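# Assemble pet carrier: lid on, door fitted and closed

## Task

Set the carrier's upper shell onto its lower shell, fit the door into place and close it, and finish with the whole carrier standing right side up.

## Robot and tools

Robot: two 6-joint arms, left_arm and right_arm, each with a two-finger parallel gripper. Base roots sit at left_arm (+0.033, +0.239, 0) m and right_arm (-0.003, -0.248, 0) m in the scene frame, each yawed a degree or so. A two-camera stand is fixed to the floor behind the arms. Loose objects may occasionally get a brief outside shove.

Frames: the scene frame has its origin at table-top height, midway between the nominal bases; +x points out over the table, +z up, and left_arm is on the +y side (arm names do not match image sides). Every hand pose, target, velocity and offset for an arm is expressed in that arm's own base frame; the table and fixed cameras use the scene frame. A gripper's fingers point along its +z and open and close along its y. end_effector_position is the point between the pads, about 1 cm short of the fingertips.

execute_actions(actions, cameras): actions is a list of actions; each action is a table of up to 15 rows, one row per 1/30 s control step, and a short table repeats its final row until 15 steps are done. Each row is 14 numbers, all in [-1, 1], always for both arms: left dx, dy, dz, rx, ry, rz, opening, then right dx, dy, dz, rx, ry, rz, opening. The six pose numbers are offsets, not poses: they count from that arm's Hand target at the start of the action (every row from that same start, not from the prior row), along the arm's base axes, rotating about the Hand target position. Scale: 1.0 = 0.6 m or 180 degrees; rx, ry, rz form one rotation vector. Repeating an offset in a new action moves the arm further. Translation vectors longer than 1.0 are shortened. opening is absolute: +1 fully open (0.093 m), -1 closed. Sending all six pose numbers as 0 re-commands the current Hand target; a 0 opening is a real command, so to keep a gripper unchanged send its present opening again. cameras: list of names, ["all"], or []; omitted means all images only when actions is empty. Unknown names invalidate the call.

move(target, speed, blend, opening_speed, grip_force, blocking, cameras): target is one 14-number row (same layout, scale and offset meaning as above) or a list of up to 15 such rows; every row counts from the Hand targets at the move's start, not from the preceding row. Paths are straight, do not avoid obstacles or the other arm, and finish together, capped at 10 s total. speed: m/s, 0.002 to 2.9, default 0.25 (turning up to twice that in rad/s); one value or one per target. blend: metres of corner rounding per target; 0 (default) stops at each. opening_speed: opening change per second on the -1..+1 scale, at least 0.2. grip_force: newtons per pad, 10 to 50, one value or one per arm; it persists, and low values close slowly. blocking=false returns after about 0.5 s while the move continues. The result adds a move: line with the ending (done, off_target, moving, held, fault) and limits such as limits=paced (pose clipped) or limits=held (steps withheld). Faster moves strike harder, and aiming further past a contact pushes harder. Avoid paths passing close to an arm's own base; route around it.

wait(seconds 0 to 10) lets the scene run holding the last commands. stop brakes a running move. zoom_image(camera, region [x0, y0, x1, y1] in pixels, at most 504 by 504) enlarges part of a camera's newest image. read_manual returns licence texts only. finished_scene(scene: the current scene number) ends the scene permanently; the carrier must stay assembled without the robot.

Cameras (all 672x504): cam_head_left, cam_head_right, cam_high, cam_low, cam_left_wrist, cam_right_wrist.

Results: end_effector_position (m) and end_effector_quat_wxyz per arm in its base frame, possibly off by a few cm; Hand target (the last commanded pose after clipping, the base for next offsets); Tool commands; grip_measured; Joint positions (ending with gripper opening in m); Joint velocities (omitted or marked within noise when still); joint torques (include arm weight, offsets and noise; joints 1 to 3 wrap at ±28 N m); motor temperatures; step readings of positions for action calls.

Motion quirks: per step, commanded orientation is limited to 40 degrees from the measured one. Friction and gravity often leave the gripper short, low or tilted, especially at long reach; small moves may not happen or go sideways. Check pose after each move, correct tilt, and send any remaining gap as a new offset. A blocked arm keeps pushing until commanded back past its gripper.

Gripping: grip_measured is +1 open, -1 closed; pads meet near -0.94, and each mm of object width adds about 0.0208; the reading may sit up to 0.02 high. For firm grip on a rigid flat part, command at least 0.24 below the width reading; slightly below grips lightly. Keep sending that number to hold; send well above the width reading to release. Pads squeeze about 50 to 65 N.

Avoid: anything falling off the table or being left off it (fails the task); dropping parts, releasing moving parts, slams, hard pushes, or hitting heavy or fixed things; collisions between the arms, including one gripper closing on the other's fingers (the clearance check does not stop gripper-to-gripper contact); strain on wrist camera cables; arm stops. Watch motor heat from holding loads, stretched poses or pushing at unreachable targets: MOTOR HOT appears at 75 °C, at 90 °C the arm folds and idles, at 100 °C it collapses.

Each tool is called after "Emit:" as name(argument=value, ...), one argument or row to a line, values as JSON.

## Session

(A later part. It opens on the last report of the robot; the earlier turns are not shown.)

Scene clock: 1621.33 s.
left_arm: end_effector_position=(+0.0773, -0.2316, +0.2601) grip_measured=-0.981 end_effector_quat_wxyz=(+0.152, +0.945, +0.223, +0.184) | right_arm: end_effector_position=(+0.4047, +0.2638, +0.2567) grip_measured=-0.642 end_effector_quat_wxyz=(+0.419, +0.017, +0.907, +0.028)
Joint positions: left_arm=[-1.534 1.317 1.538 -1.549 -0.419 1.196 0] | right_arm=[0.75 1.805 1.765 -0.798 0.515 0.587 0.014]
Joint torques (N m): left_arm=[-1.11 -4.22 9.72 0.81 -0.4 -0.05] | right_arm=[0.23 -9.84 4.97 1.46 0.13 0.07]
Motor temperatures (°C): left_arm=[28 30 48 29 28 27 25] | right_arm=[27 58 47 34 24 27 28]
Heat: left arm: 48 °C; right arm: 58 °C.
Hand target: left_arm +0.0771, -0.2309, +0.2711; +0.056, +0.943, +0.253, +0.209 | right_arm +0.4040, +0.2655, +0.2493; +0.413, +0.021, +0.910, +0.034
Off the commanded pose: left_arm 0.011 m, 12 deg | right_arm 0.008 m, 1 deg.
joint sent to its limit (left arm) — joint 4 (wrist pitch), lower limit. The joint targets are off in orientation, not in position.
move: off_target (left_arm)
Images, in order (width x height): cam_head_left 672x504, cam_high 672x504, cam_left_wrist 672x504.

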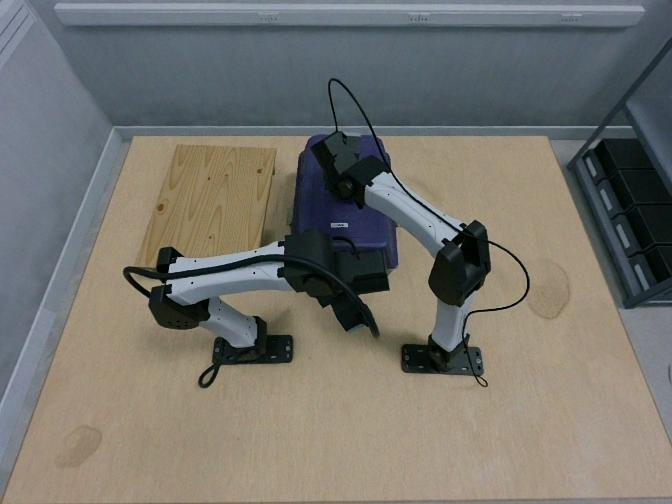

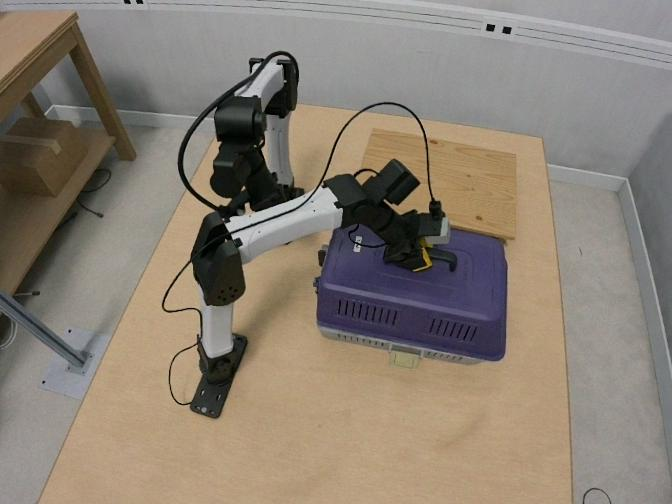

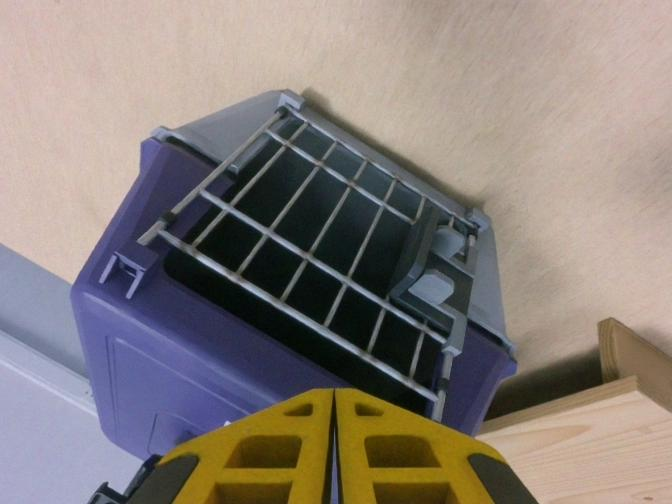

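Emit:
move(
  target=[0.0,0.06,0.1,0,0,0,-1,0,0,0,0,0,0,-1],
  speed=0.15,
  cameras=["cam_left_wrist","cam_low"],
)

Emit:
zoom_image(
  camera="cam_left_wrist",
  region=[80, 50, 540, 450],
)

Emit:
zoom_image(
  camera="cam_low",
  region=[280, 190, 440, 320],
)

Scene clock: 1635.97 s.
left_arm: end_effector_position=(+0.0775, -0.1962, +0.3245) grip_measured=-0.981 end_effector_quat_wxyz=(+0.276, +0.925, +0.197, +0.171) | right_arm: end_effector_position=(+0.4047, +0.2638, +0.2567) grip_measured=-0.642 end_effector_quat_wxyz=(+0.419, +0.017, +0.907, +0.028)
Joint positions: left_arm=[-1.522 1.1 1.612 -1.552 -0.414 1.315 0] | right_arm=[0.75 1.805 1.765 -0.798 0.515 0.587 0.014]
Joint torques (N m): left_arm=[0.73 -1.06 8.8 1.48 -0.1 0.18] | right_arm=[0.21 -9.85 4.98 1.47 0.13 0.07]
Motor temperatures (°C): left_arm=[28 30 48 29 28 27 25] | right_arm=[27 59 47 34 24 27 28]
Heat: left arm: 48 °C; right arm: 59 °C.
Hand target: left_arm +0.0771, -0.1950, +0.3311; +0.056, +0.943, +0.253, +0.209 | right_arm +0.4040, +0.2655, +0.2493; +0.413, +0.021, +0.910, +0.034
Off the commanded pose: left_arm 0.007 m, 27 deg | right_arm 0.008 m, 1 deg.
joint sent to its limit (left arm) — joint 4 (wrist pitch), lower limit. The joint targets are off in orientation, not in position.
move: off_target (left_arm)
Images, in order (width x height): cam_low 672x504, cam_left_wrist 672x504.

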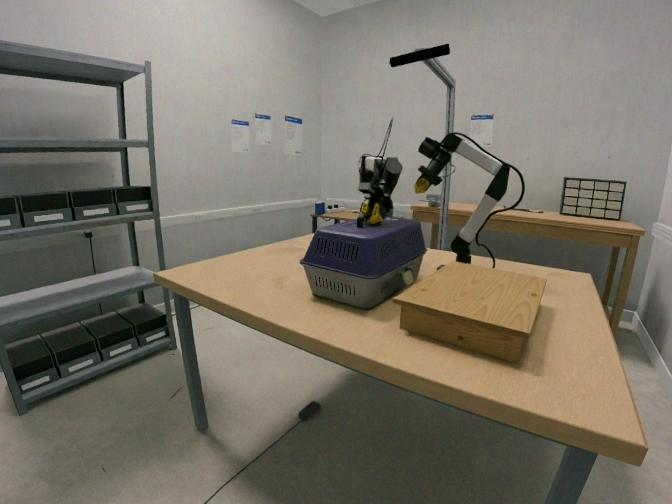

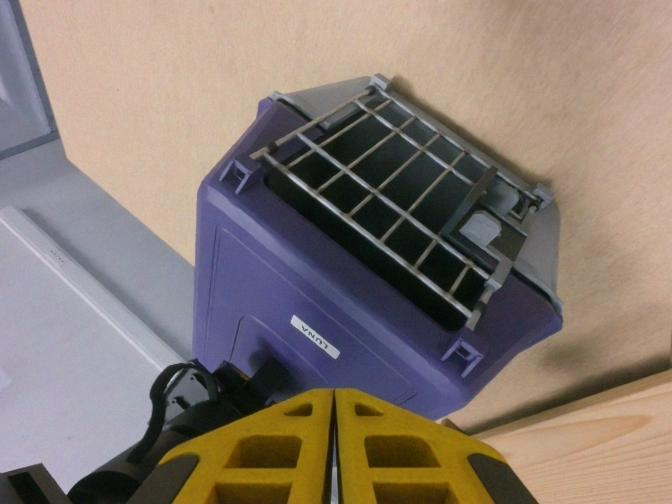

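Scaled by 1.096 from the camera's 672x504 image, which has a finer 960x720 frame.

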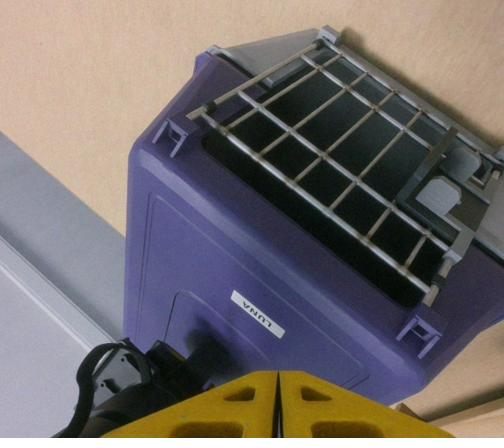

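Scaled by 3.150 from the camera's 672x504 image, which has a finer 960x720 frame.

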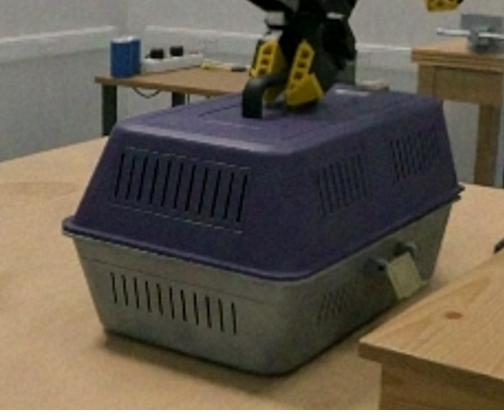

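Emit:
zoom_image(
  camera="cam_left_wrist",
  region=[200, 110, 320, 220],
)

Emit:
zoom_image(
  camera="cam_left_wrist",
  region=[410, 250, 530, 390],
)

Scaled by 4.200 from the camera's 672x504 image, which has a finer 960x720 frame.

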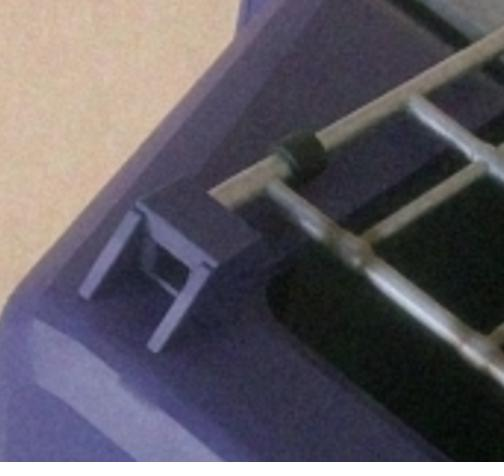

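Scaled by 3.600 from the camera's 672x504 image, which has a finer 960x720 frame.

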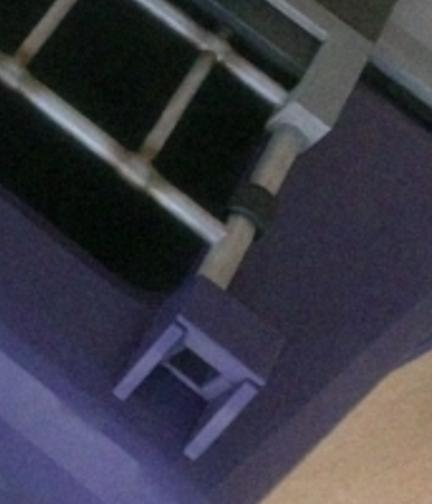

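Emit:
move(
  target=[0,0,0,0,0,0,-1,0,0,0.004,0,0,0,1],
  opening_speed=0.6,
)

Emit:
move(
  target=[
    [0,0,0,0,0,0,-1,-0.12,0,0.12,0,0,0,1],
    [0,0,0,0,0,0,-1,-0.32,-0.6,0.12,0,-0.1,0,1],
  ],
  speed=0.2,
  blend=[0.03,0],
  cameras=["all"],
)

Emit:
zoom_image(
  camera="cam_left_wrist",
  region=[180, 60, 580, 390],
)

Emit:
zoom_image(
  camera="cam_low",
  region=[280, 190, 440, 320],
)

Emit:
zoom_image(
  camera="cam_high",
  region=[290, 190, 530, 390],
)

Scene clock: 1664.80 s.
left_arm: end_effector_position=(+0.0775, -0.1962, +0.3245) grip_measured=-0.981 end_effector_quat_wxyz=(+0.276, +0.925, +0.196, +0.171) | right_arm: end_effector_position=(+0.4046, +0.2638, +0.2565) grip_measured=+1.000 end_effector_quat_wxyz=(+0.419, +0.020, +0.907, +0.029)
Joint positions: left_arm=[-1.522 1.1 1.612 -1.552 -0.414 1.316 0] | right_arm=[0.75 1.805 1.765 -0.799 0.515 0.593 0.093]
Joint torques (N m): left_arm=[0.72 -1.05 8.8 1.47 -0.06 0.16] | right_arm=[0.21 -9.72 5.9 1.39 0.13 -0.01]
Motor temperatures (°C): left_arm=[28 30 48 30 28 27 25] | right_arm=[27 60 47 35 24 27 28]
Heat: left arm: 48 °C; right arm: 60 °C.
Hand target: left_arm +0.0771, -0.1950, +0.3311; +0.056, +0.943, +0.253, +0.209 | right_arm +0.4040, +0.2656, +0.2518; +0.413, +0.021, +0.910, +0.034
Off the commanded pose: left_arm 0.007 m, 27 deg | right_arm 0.005 m, 1 deg.
joint sent to its limit (left arm) — joint 4 (wrist pitch), lower limit. The joint targets are off in orientation, not in position.
move: off_target (left_arm)

Scene clock: 1668.40 s.
left_arm: end_effector_position=(+0.0775, -0.1962, +0.3245) grip_measured=-0.981 end_effector_quat_wxyz=(+0.276, +0.925, +0.196, +0.171) | right_arm: end_effector_position=(+0.2124, -0.0953, +0.3177) grip_measured=+1.000 end_effector_quat_wxyz=(+0.547, +0.022, +0.836, +0.039)
Joint positions: left_arm=[-1.522 1.1 1.612 -1.552 -0.414 1.316 0] | right_arm=[-1.053 0.846 1.124 -1.041 -0.954 -0.566 0.093]
Joint torques (N m): left_arm=[0.72 -1.06 8.8 1.48 -0.06 0.17] | right_arm=[-0.24 -0.14 7.66 1.18 -0.45 -0.23]
Motor temperatures (°C): left_arm=[28 30 48 30 28 27 25] | right_arm=[27 59 47 35 24 27 28]
Heat: left arm: 48 °C; right arm: 59 °C.
Hand target: left_arm +0.0771, -0.1950, +0.3311; +0.056, +0.943, +0.253, +0.209 | right_arm +0.2120, -0.0945, +0.3239; +0.551, +0.016, +0.834, +0.037
Off the commanded pose: left_arm 0.007 m, 27 deg | right_arm 0.006 m, 1 deg.
joint sent to its limit (left arm) — joint 4 (wrist pitch), lower limit. The joint targets are off in orientation, not in position.
move: off_target (left_arm)

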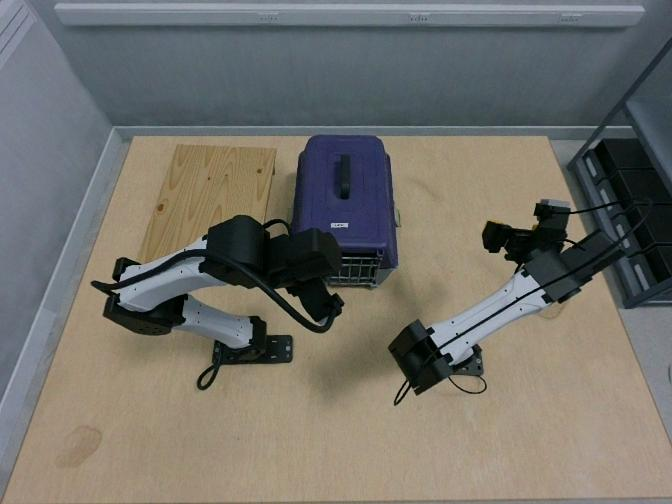

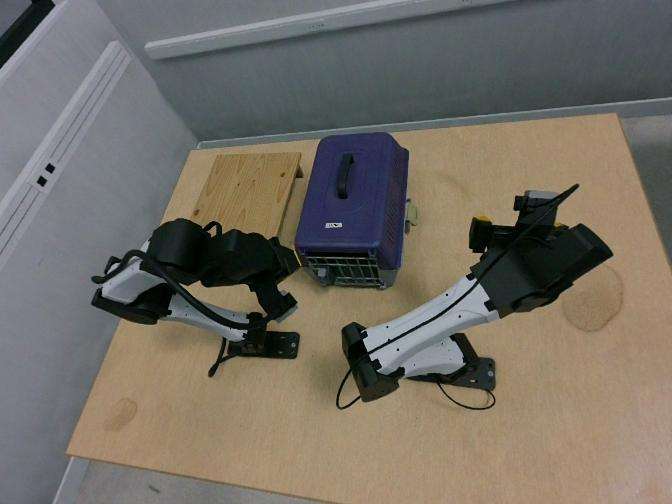

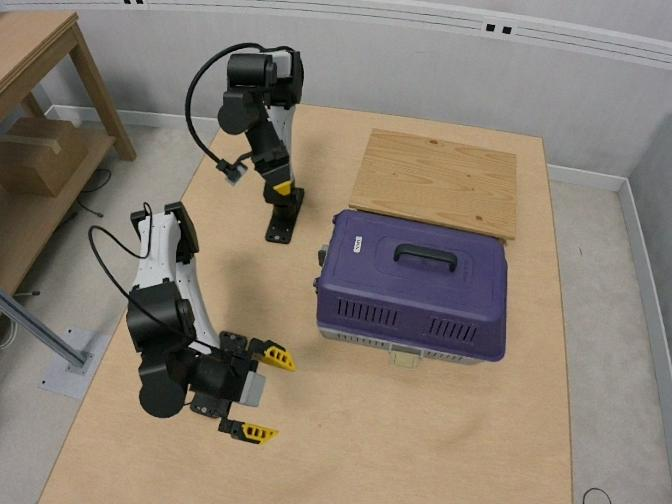

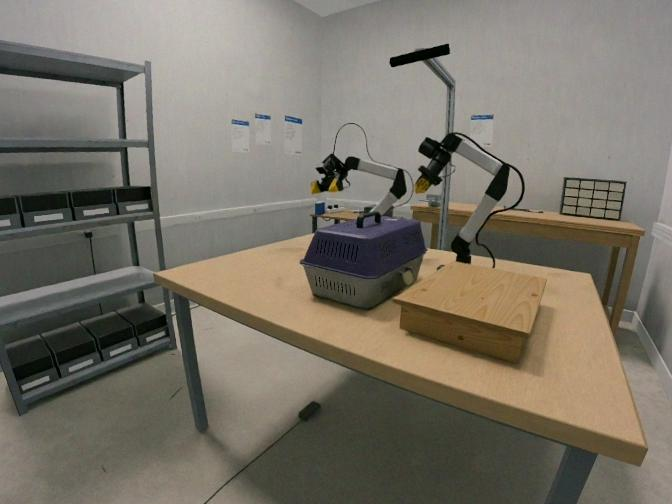

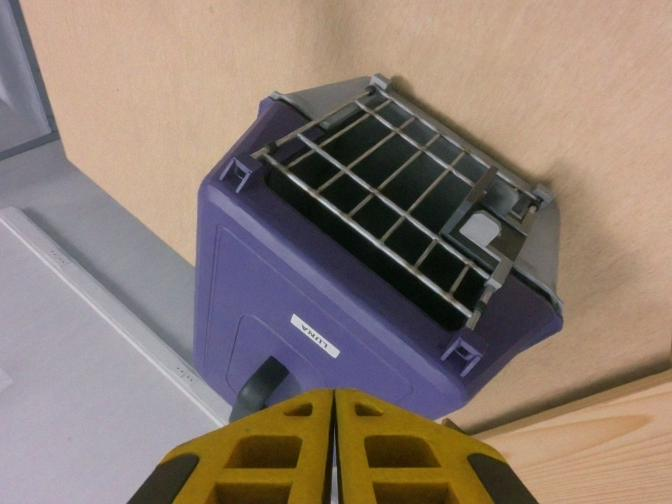

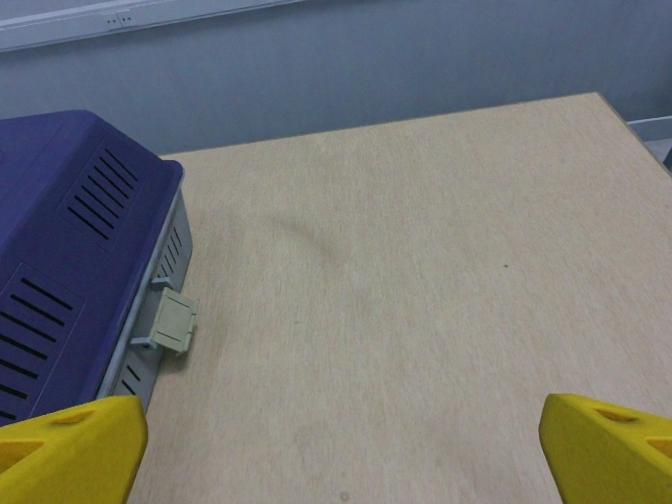

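Scaled by 1.260 from the camera's 672x504 image, which has a finer 960x720 frame.

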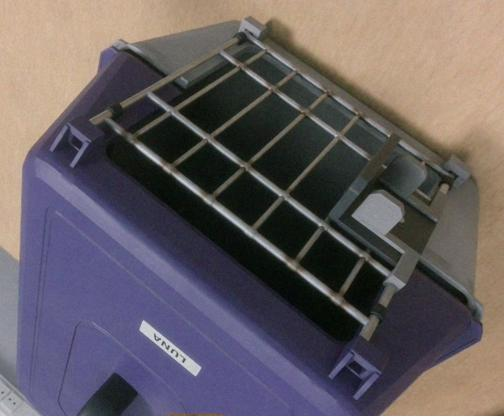

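Scaled by 3.150 from the camera's 672x504 image, which has a finer 960x720 frame.

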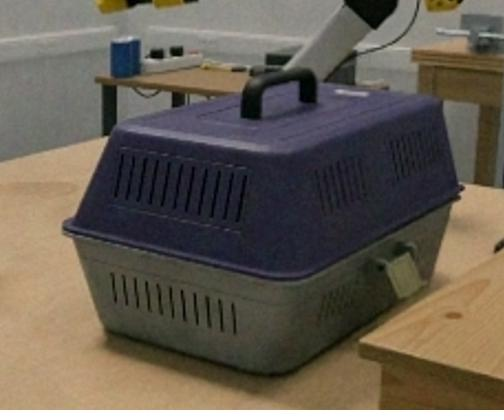

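Scaled by 2.100 from the camera's 672x504 image, which has a finer 960x720 frame.

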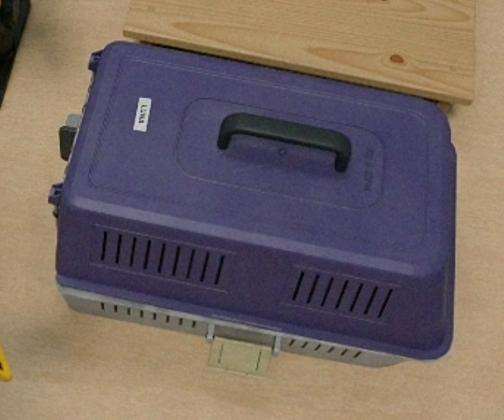

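Emit:
zoom_image(
  camera="cam_right_wrist",
  region=[0, 130, 220, 410],
)

Emit:
zoom_image(
  camera="cam_left_wrist",
  region=[180, 60, 320, 200],
)

Emit:
zoom_image(
  camera="cam_left_wrist",
  region=[440, 170, 600, 390],
)

Emit:
zoom_image(
  camera="cam_head_right",
  region=[280, 120, 430, 300],
)

Scaled by 1.800 from the camera's 672x504 image, which has a finer 960x720 frame.

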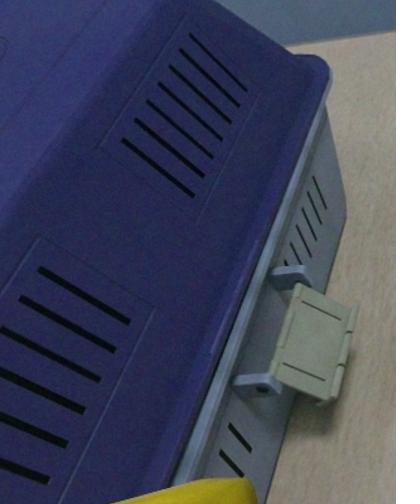

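Scaled by 3.600 from the camera's 672x504 image, which has a finer 960x720 frame.

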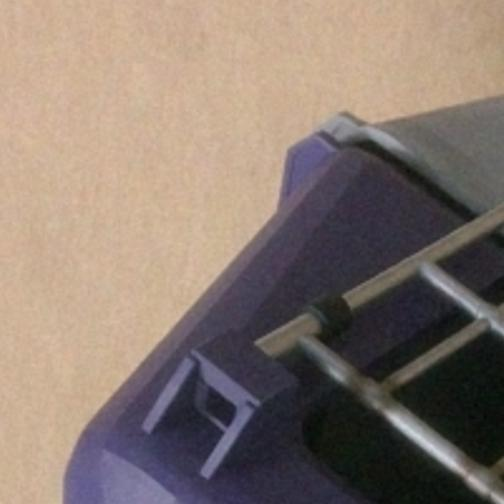

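Scaled by 2.291 from the camera's 672x504 image, which has a finer 960x720 frame.

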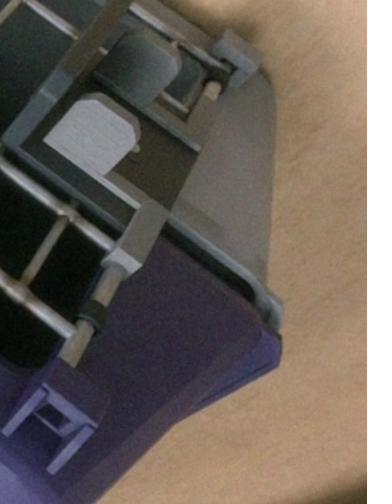

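Scaled by 2.800 from the camera's 672x504 image, which has a finer 960x720 frame.

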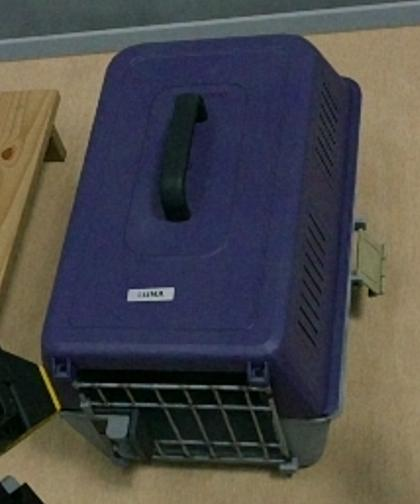

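Emit:
move(
  target=[
    [0.005,0.07,-0.28,0,0,0,-1,0,0,0,0,0,0,1],
    [0.09,0.02,-0.28,0,0,0,-1,0,0,0,0,0,0,1],
    [0.13,0.02,-0.275,0,0,0,-1,0,0,0,0,0,0,1],
  ],
  speed=[0.2,0.12,0.04],
  blend=[0.02,0.01,0],
  cameras=["cam_high","cam_left_wrist","cam_head_right"],
)

Emit:
zoom_image(
  camera="cam_high",
  region=[300, 220, 360, 350],
)

Emit:
zoom_image(
  camera="cam_head_right",
  region=[340, 230, 420, 300],
)

Scene clock: 1737.30 s.
left_arm: end_effector_position=(+0.1508, -0.1733, +0.1582) grip_measured=-0.981 end_effector_quat_wxyz=(+0.037, +0.944, +0.251, +0.211) | right_arm: end_effector_position=(+0.2123, -0.0951, +0.3176) grip_measured=+1.000 end_effector_quat_wxyz=(+0.547, +0.021, +0.836, +0.039)
Joint positions: left_arm=[-1.149 1.24 1.084 -1.264 -0.407 1.503 0] | right_arm=[-1.053 0.846 1.124 -1.042 -0.955 -0.567 0.093]
Joint torques (N m): left_arm=[0.62 -2.43 10.99 0.9 -0.07 0.18] | right_arm=[-0.24 -0.13 7.68 1.2 -0.44 -0.22]
Motor temperatures (°C): left_arm=[28 29 48 30 28 27 25] | right_arm=[27 43 48 32 24 27 26]
Heat: left arm: 48 °C; right arm: 48 °C.
Hand target: left_arm +0.1552, -0.1830, +0.1661; +0.056, +0.943, +0.253, +0.209 | right_arm +0.2120, -0.0944, +0.3239; +0.551, +0.016, +0.834, +0.037
Off the commanded pose: left_arm 0.013 m, 2 deg | right_arm 0.006 m, 1 deg.
move: off_target (left_arm)
Images, in order (width x height): cam_head_right 672x504, cam_high 672x504, cam_left_wrist 672x504.

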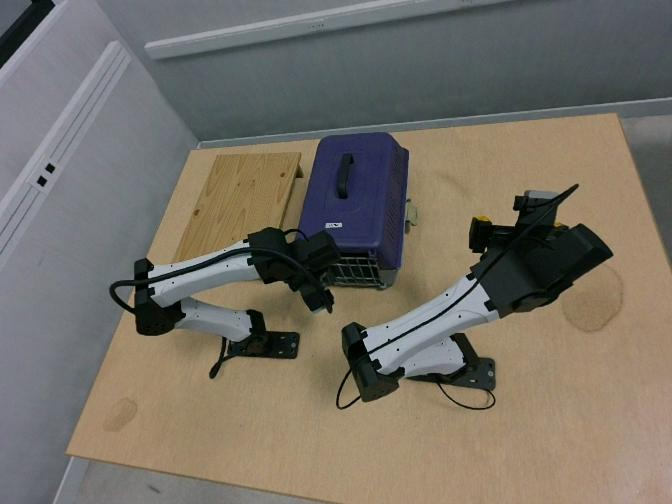

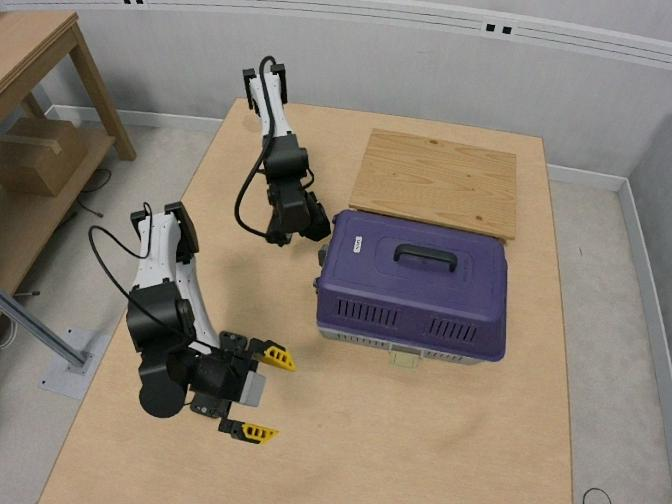

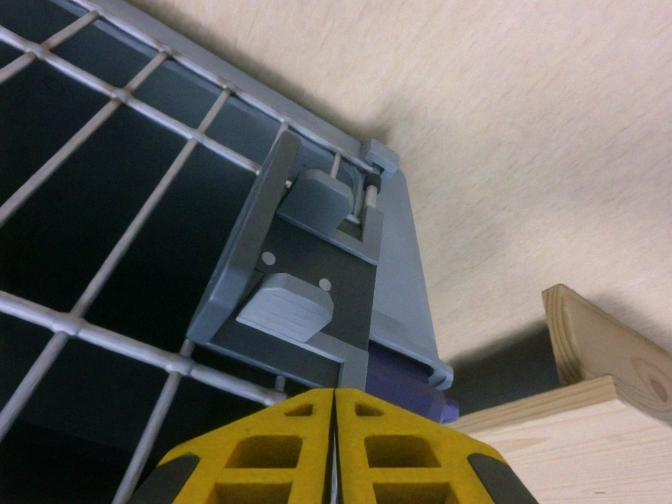

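Scaled by 3.877 from the camera's 672x504 image, which has a finer 960x720 frame.

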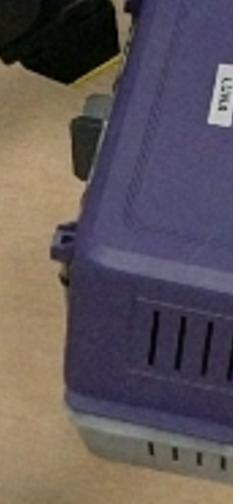

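Scaled by 6.300 from the camera's 672x504 image, which has a finer 960x720 frame.

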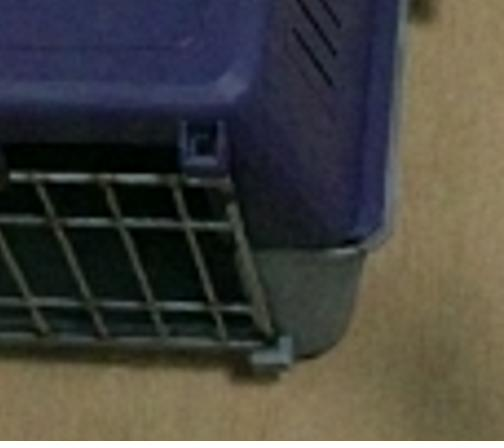

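Emit:
move(
  target=[
    [0,0,0,0,0,0,-1,0.2,0.6,0.0,0,0.1,0,1],
    [0,0,0,0,0,0,-1,0.32,0.6,-0.12,0,0.1,0,1],
  ],
  speed=[0.25,0.12],
  blend=[0.02,0],
)

Emit:
move(
  target=[0,0,0,0,0,0,-1,0,0,0,0,0,0,-1],
  opening_speed=1,
)

Emit:
move(
  target=[
    [0,0,0,0,0,0,-1,0.006,0.004,0.065,0.004,-0.02,0.004,-1],
    [0,0,0,0,0,0,-1,0.006,0.004,0.065,0.004,-0.02,0.015,-1],
  ],
  speed=0.04,
  cameras=["cam_high","cam_low","cam_head_right"],
)

Emit:
zoom_image(
  camera="cam_high",
  region=[300, 200, 520, 380],
)

Emit:
zoom_image(
  camera="cam_low",
  region=[280, 190, 440, 320],
)

Scene clock: 1755.87 s.
left_arm: end_effector_position=(+0.1508, -0.1733, +0.1582) grip_measured=-0.981 end_effector_quat_wxyz=(+0.037, +0.944, +0.251, +0.211) | right_arm: end_effector_position=(+0.4020, +0.2650, +0.2570) grip_measured=+1.000 end_effector_quat_wxyz=(+0.418, +0.025, +0.908, +0.034)
Joint positions: left_arm=[-1.149 1.24 1.084 -1.264 -0.407 1.504 0] | right_arm=[0.756 1.8 1.763 -0.803 0.515 0.61 0.093]
Joint torques (N m): left_arm=[0.64 -2.44 10.99 0.9 -0.07 0.19] | right_arm=[-0.28 -9.33 6.11 1.44 0.14 -0.17]
Heat: left arm: 48 °C; right arm: 49 °C.
Hand target: left_arm +0.1552, -0.1829, +0.1661; +0.056, +0.943, +0.253, +0.209 | right_arm +0.4040, +0.2655, +0.2519; +0.413, +0.021, +0.910, +0.034
Off the commanded pose: left_arm 0.013 m, 2 deg | right_arm 0.006 m, 1 deg.
move: off_target (left_arm)

Scene clock: 1758.07 s.
left_arm: end_effector_position=(+0.1508, -0.1736, +0.1582) grip_measured=-0.981 end_effector_quat_wxyz=(+0.037, +0.944, +0.251, +0.211) | right_arm: end_effector_position=(+0.4025, +0.2630, +0.2564) grip_measured=-0.630 end_effector_quat_wxyz=(+0.417, +0.024, +0.908, +0.030)
Joint positions: left_arm=[-1.149 1.24 1.084 -1.263 -0.406 1.504 0] | right_arm=[0.753 1.8 1.763 -0.807 0.516 0.604 0.015]
Joint torques (N m): left_arm=[0.64 -2.44 11 0.89 -0.07 0.19] | right_arm=[0.01 -9.31 6.12 1.45 0.12 -0.12]
Heat: left arm: 48 °C; right arm: 48 °C.
Hand target: left_arm +0.1552, -0.1830, +0.1661; +0.056, +0.943, +0.253, +0.209 | right_arm +0.4040, +0.2654, +0.2519; +0.413, +0.021, +0.910, +0.034
Off the commanded pose: left_arm 0.013 m, 2 deg | right_arm 0.005 m, 1 deg.
move: off_target (left_arm)

Scene clock: 1760.23 s.
left_arm: end_effector_position=(+0.1506, -0.1737, +0.1580) grip_measured=-0.981 end_effector_quat_wxyz=(+0.037, +0.944, +0.251, +0.210) | right_arm: end_effector_position=(+0.4020, +0.2634, +0.2669) grip_measured=-0.642 end_effector_quat_wxyz=(+0.414, -0.002, +0.910, +0.023)
Joint positions: left_arm=[-1.149 1.24 1.084 -1.263 -0.404 1.504 0] | right_arm=[0.75 1.809 1.82 -0.856 0.503 0.552 0.014]
Joint torques (N m): left_arm=[0.62 -2.43 10.99 0.89 -0.1 0.19] | right_arm=[-0.16 -11.75 8.34 1.76 0.13 -0.3]
Heat: left arm: 48 °C; right arm: 49 °C.
Hand target: left_arm +0.1552, -0.1830, +0.1661; +0.056, +0.943, +0.253, +0.209 | right_arm +0.4077, +0.2679, +0.2909; +0.441, +0.001, +0.896, +0.050
Off the commanded pose: left_arm 0.013 m, 2 deg | right_arm 0.025 m, 5 deg.
move: off_target (left_arm, right_arm)
Images, in order (width x height): cam_head_right 672x504, cam_high 672x504, cam_low 672x504.

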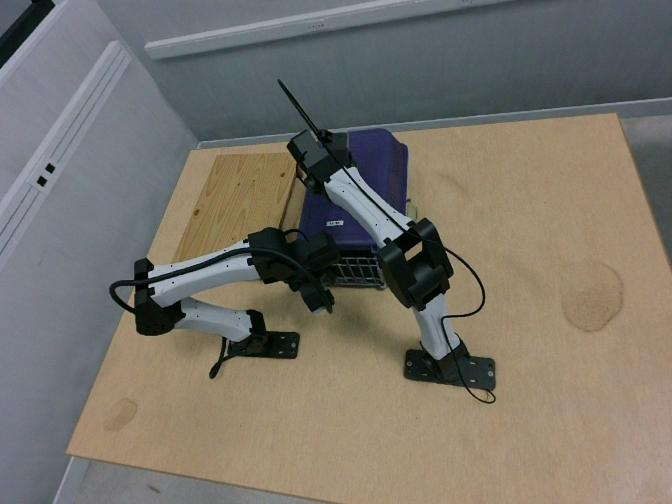

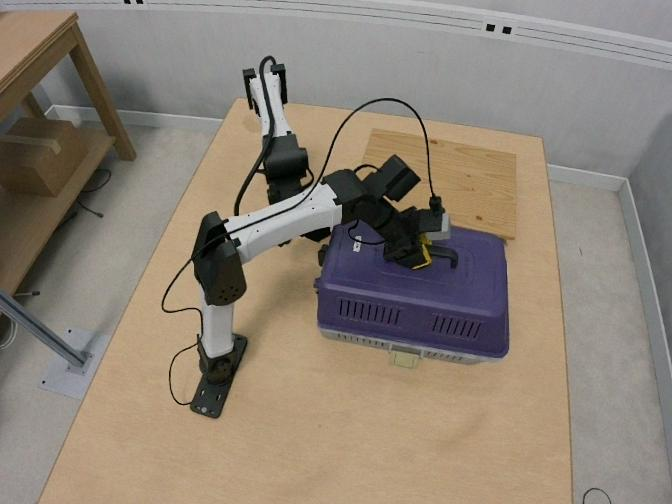

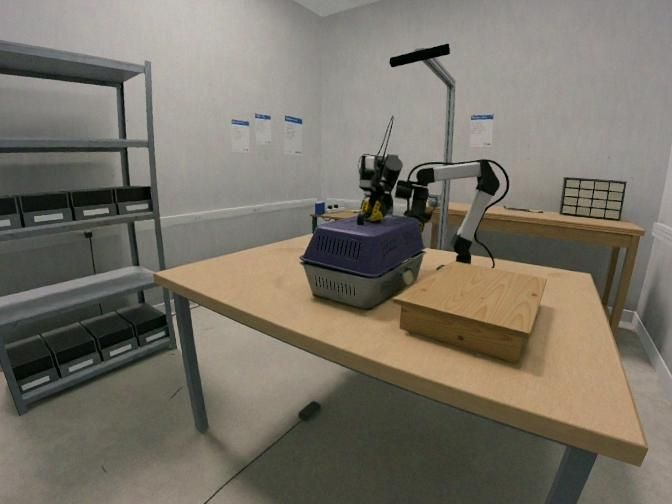

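Scaled by 2.291 from the camera's 672x504 image, which has a finer 960x720 frame.

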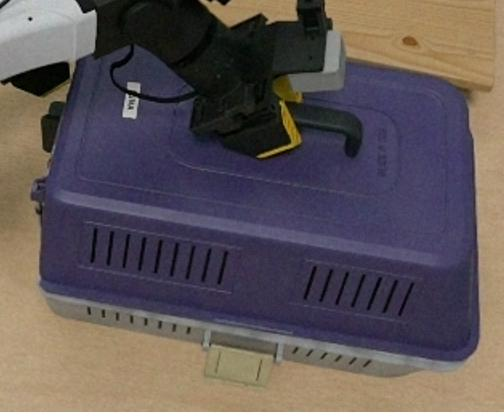

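Scaled by 3.150 from the camera's 672x504 image, which has a finer 960x720 frame.

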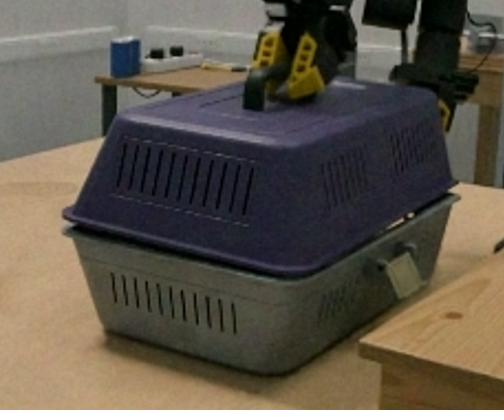

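Emit:
move(
  target=[
    [0,0,0,0,0,0,-1,-0.008,0,0,0.012,0,0,-1],
    [0,0,0,0,0,0,-1,-0.012,-0.004,-0.035,0.012,0.008,0,-1],
    [0,0,0,0,0,0,-1,-0.014,-0.005,-0.065,0.01,0.018,0,-1],
  ],
  speed=0.03,
  cameras=["cam_high","cam_low","cam_head_right"],
)

Emit:
zoom_image(
  camera="cam_high",
  region=[300, 200, 520, 380],
)

Emit:
zoom_image(
  camera="cam_low",
  region=[280, 190, 440, 320],
)

Emit:
zoom_image(
  camera="cam_high",
  region=[300, 220, 360, 350],
)

Scene clock: 1775.63 s.
left_arm: end_effector_position=(+0.1506, -0.1737, +0.1580) grip_measured=-0.981 end_effector_quat_wxyz=(+0.037, +0.944, +0.251, +0.210) | right_arm: end_effector_position=(+0.4007, +0.2618, +0.2519) grip_measured=-0.642 end_effector_quat_wxyz=(+0.421, +0.013, +0.906, +0.042)
Joint positions: left_arm=[-1.149 1.24 1.084 -1.263 -0.404 1.504 0] | right_arm=[0.745 1.763 1.687 -0.738 0.49 0.577 0.014]
Joint torques (N m): left_arm=[0.64 -2.43 11 0.89 -0.1 0.19] | right_arm=[-0.46 -10.84 5.44 1.57 -0.2 -0.11]
Motor temperatures (°C): left_arm=[28 29 48 30 28 27 25] | right_arm=[27 50 49 33 24 27 27]
Heat: left arm: 48 °C; right arm: 50 °C.
Hand target: left_arm +0.1551, -0.1829, +0.1661; +0.056, +0.943, +0.253, +0.209 | right_arm +0.3993, +0.2648, +0.2518; +0.415, +0.010, +0.908, +0.064
Off the commanded pose: left_arm 0.013 m, 2 deg | right_arm 0.003 m, 3 deg.
move: off_target (left_arm, right_arm)
Images, in order (width x height): cam_head_right 672x504, cam_high 672x504, cam_low 672x504.

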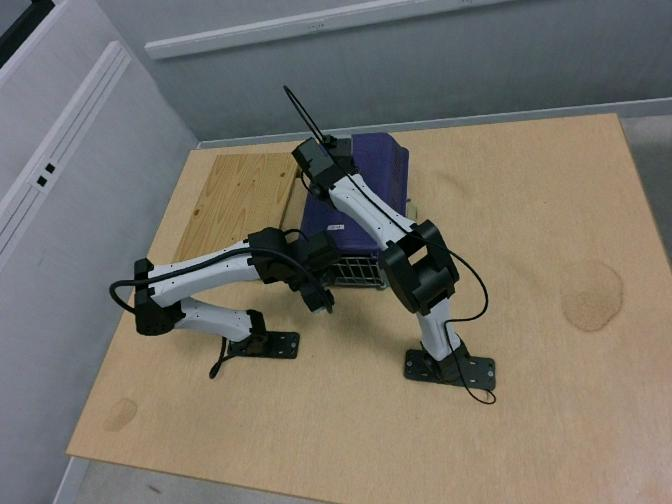

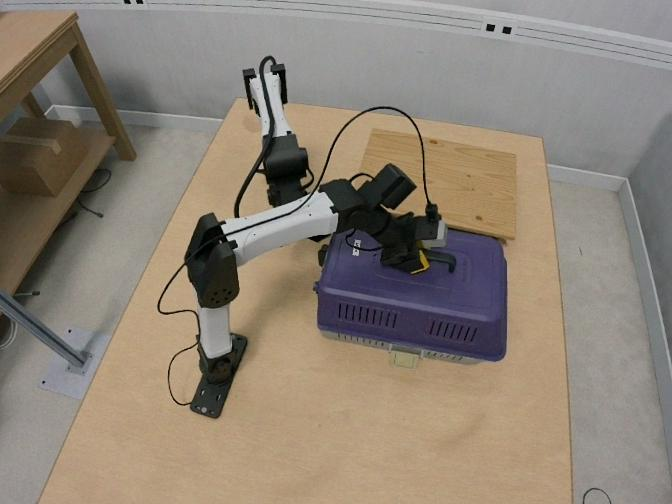

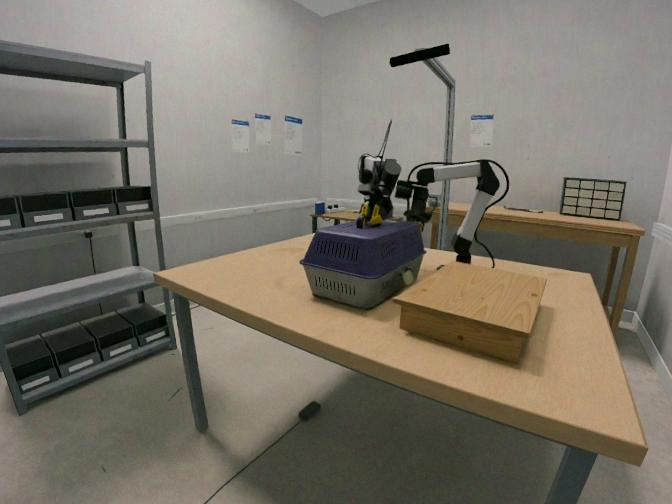

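Scaled by 2.291 from the camera's 672x504 image, which has a finer 960x720 frame.

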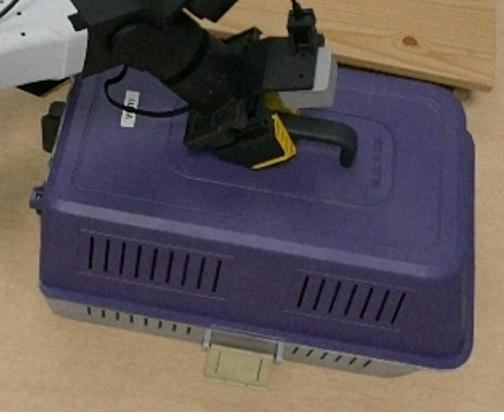

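Scaled by 3.150 from the camera's 672x504 image, which has a finer 960x720 frame.

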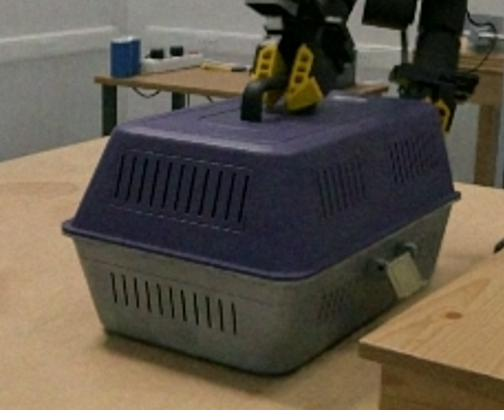

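Scaled by 3.877 from the camera's 672x504 image, which has a finer 960x720 frame.

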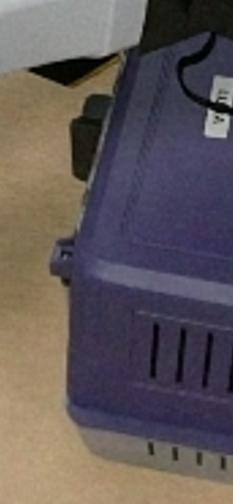

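Emit:
move(
  target=[0,0,0,0,0,0,-1,0.001,-0.003,-0.015,0,0,-0.008,-1],
  speed=0.03,
)

Emit:
move(
  target=[
    [-0.05,0,0,0,0,0,-1,0,0,0,0,0,0,-1],
    [-0.13,-0.02,0.275,0,0,0,-1,0,0,0,0,0,0,-1],
  ],
  speed=[0.04,0.15],
  cameras=["cam_left_wrist"],
)

Emit:
zoom_image(
  camera="cam_left_wrist",
  region=[180, 60, 320, 200],
)

Emit:
zoom_image(
  camera="cam_left_wrist",
  region=[420, 170, 600, 390],
)

Scene clock: 1788.07 s.
left_arm: end_effector_position=(+0.1506, -0.1737, +0.1580) grip_measured=-0.981 end_effector_quat_wxyz=(+0.037, +0.944, +0.251, +0.210) | right_arm: end_effector_position=(+0.4019, +0.2604, +0.2516) grip_measured=-0.642 end_effector_quat_wxyz=(+0.429, +0.018, +0.902, +0.042)
Joint positions: left_arm=[-1.149 1.24 1.084 -1.263 -0.404 1.504 0] | right_arm=[0.745 1.753 1.661 -0.706 0.502 0.577 0.014]
Joint torques (N m): left_arm=[0.64 -2.43 11 0.89 -0.09 0.19] | right_arm=[-0.25 -9.77 4.86 1.5 -0.13 0.13]
Heat: left arm: 48 °C; right arm: 50 °C.
Hand target: left_arm +0.1551, -0.1829, +0.1661; +0.056, +0.943, +0.253, +0.209 | right_arm +0.3998, +0.2630, +0.2428; +0.416, +0.021, +0.907, +0.059
Off the commanded pose: left_arm 0.013 m, 2 deg | right_arm 0.009 m, 3 deg.
move: off_target (left_arm, right_arm)

Scene clock: 1790.77 s.
left_arm: end_effector_position=(+0.0805, -0.1952, +0.3245) grip_measured=-0.981 end_effector_quat_wxyz=(+0.275, +0.924, +0.205, +0.171) | right_arm: end_effector_position=(+0.4020, +0.2604, +0.2517) grip_measured=-0.642 end_effector_quat_wxyz=(+0.430, +0.018, +0.902, +0.042)
Joint positions: left_arm=[-1.503 1.1 1.613 -1.551 -0.409 1.316 0] | right_arm=[0.745 1.753 1.661 -0.706 0.503 0.577 0.014]
Joint torques (N m): left_arm=[-1.13 -1.06 8.77 1.47 -0.11 0.18] | right_arm=[-0.24 -9.76 4.88 1.48 -0.13 0.12]
Heat: left arm: 48 °C; right arm: 51 °C.
Hand target: left_arm +0.0771, -0.1950, +0.3310; +0.056, +0.943, +0.253, +0.209 | right_arm +0.3999, +0.2630, +0.2428; +0.416, +0.021, +0.907, +0.059
Off the commanded pose: left_arm 0.007 m, 26 deg | right_arm 0.010 m, 3 deg.
joint sent to its limit (left arm) — joint 4 (wrist pitch), lower limit. The joint targets are off in orientation, not in position.
move: off_target (left_arm, right_arm)
Images, in order (width x height): cam_left_wrist 672x504.

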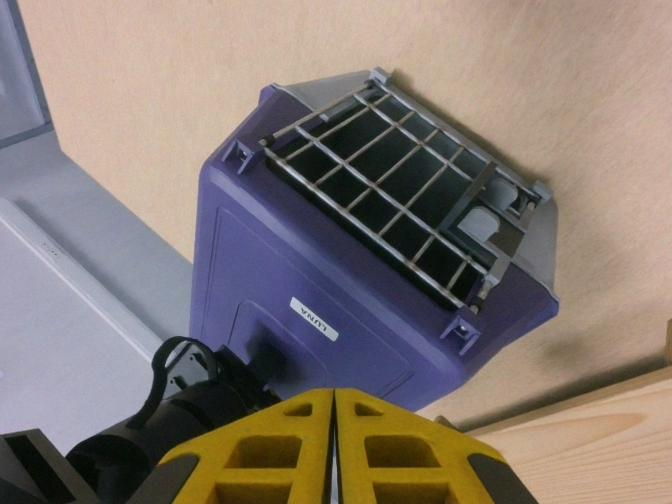

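Scaled by 3.600 from the camera's 672x504 image, which has a finer 960x720 frame.

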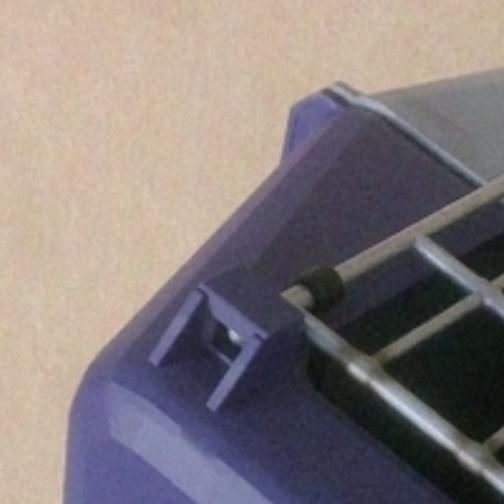

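Scaled by 2.291 from the camera's 672x504 image, which has a finer 960x720 frame.

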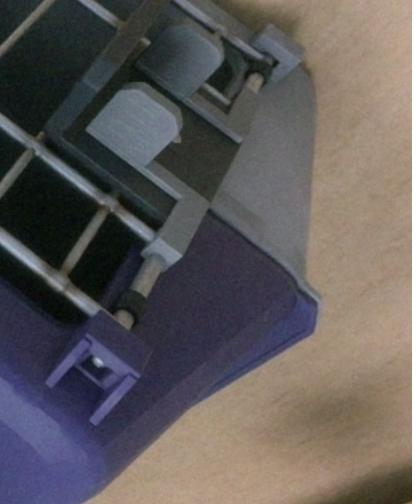

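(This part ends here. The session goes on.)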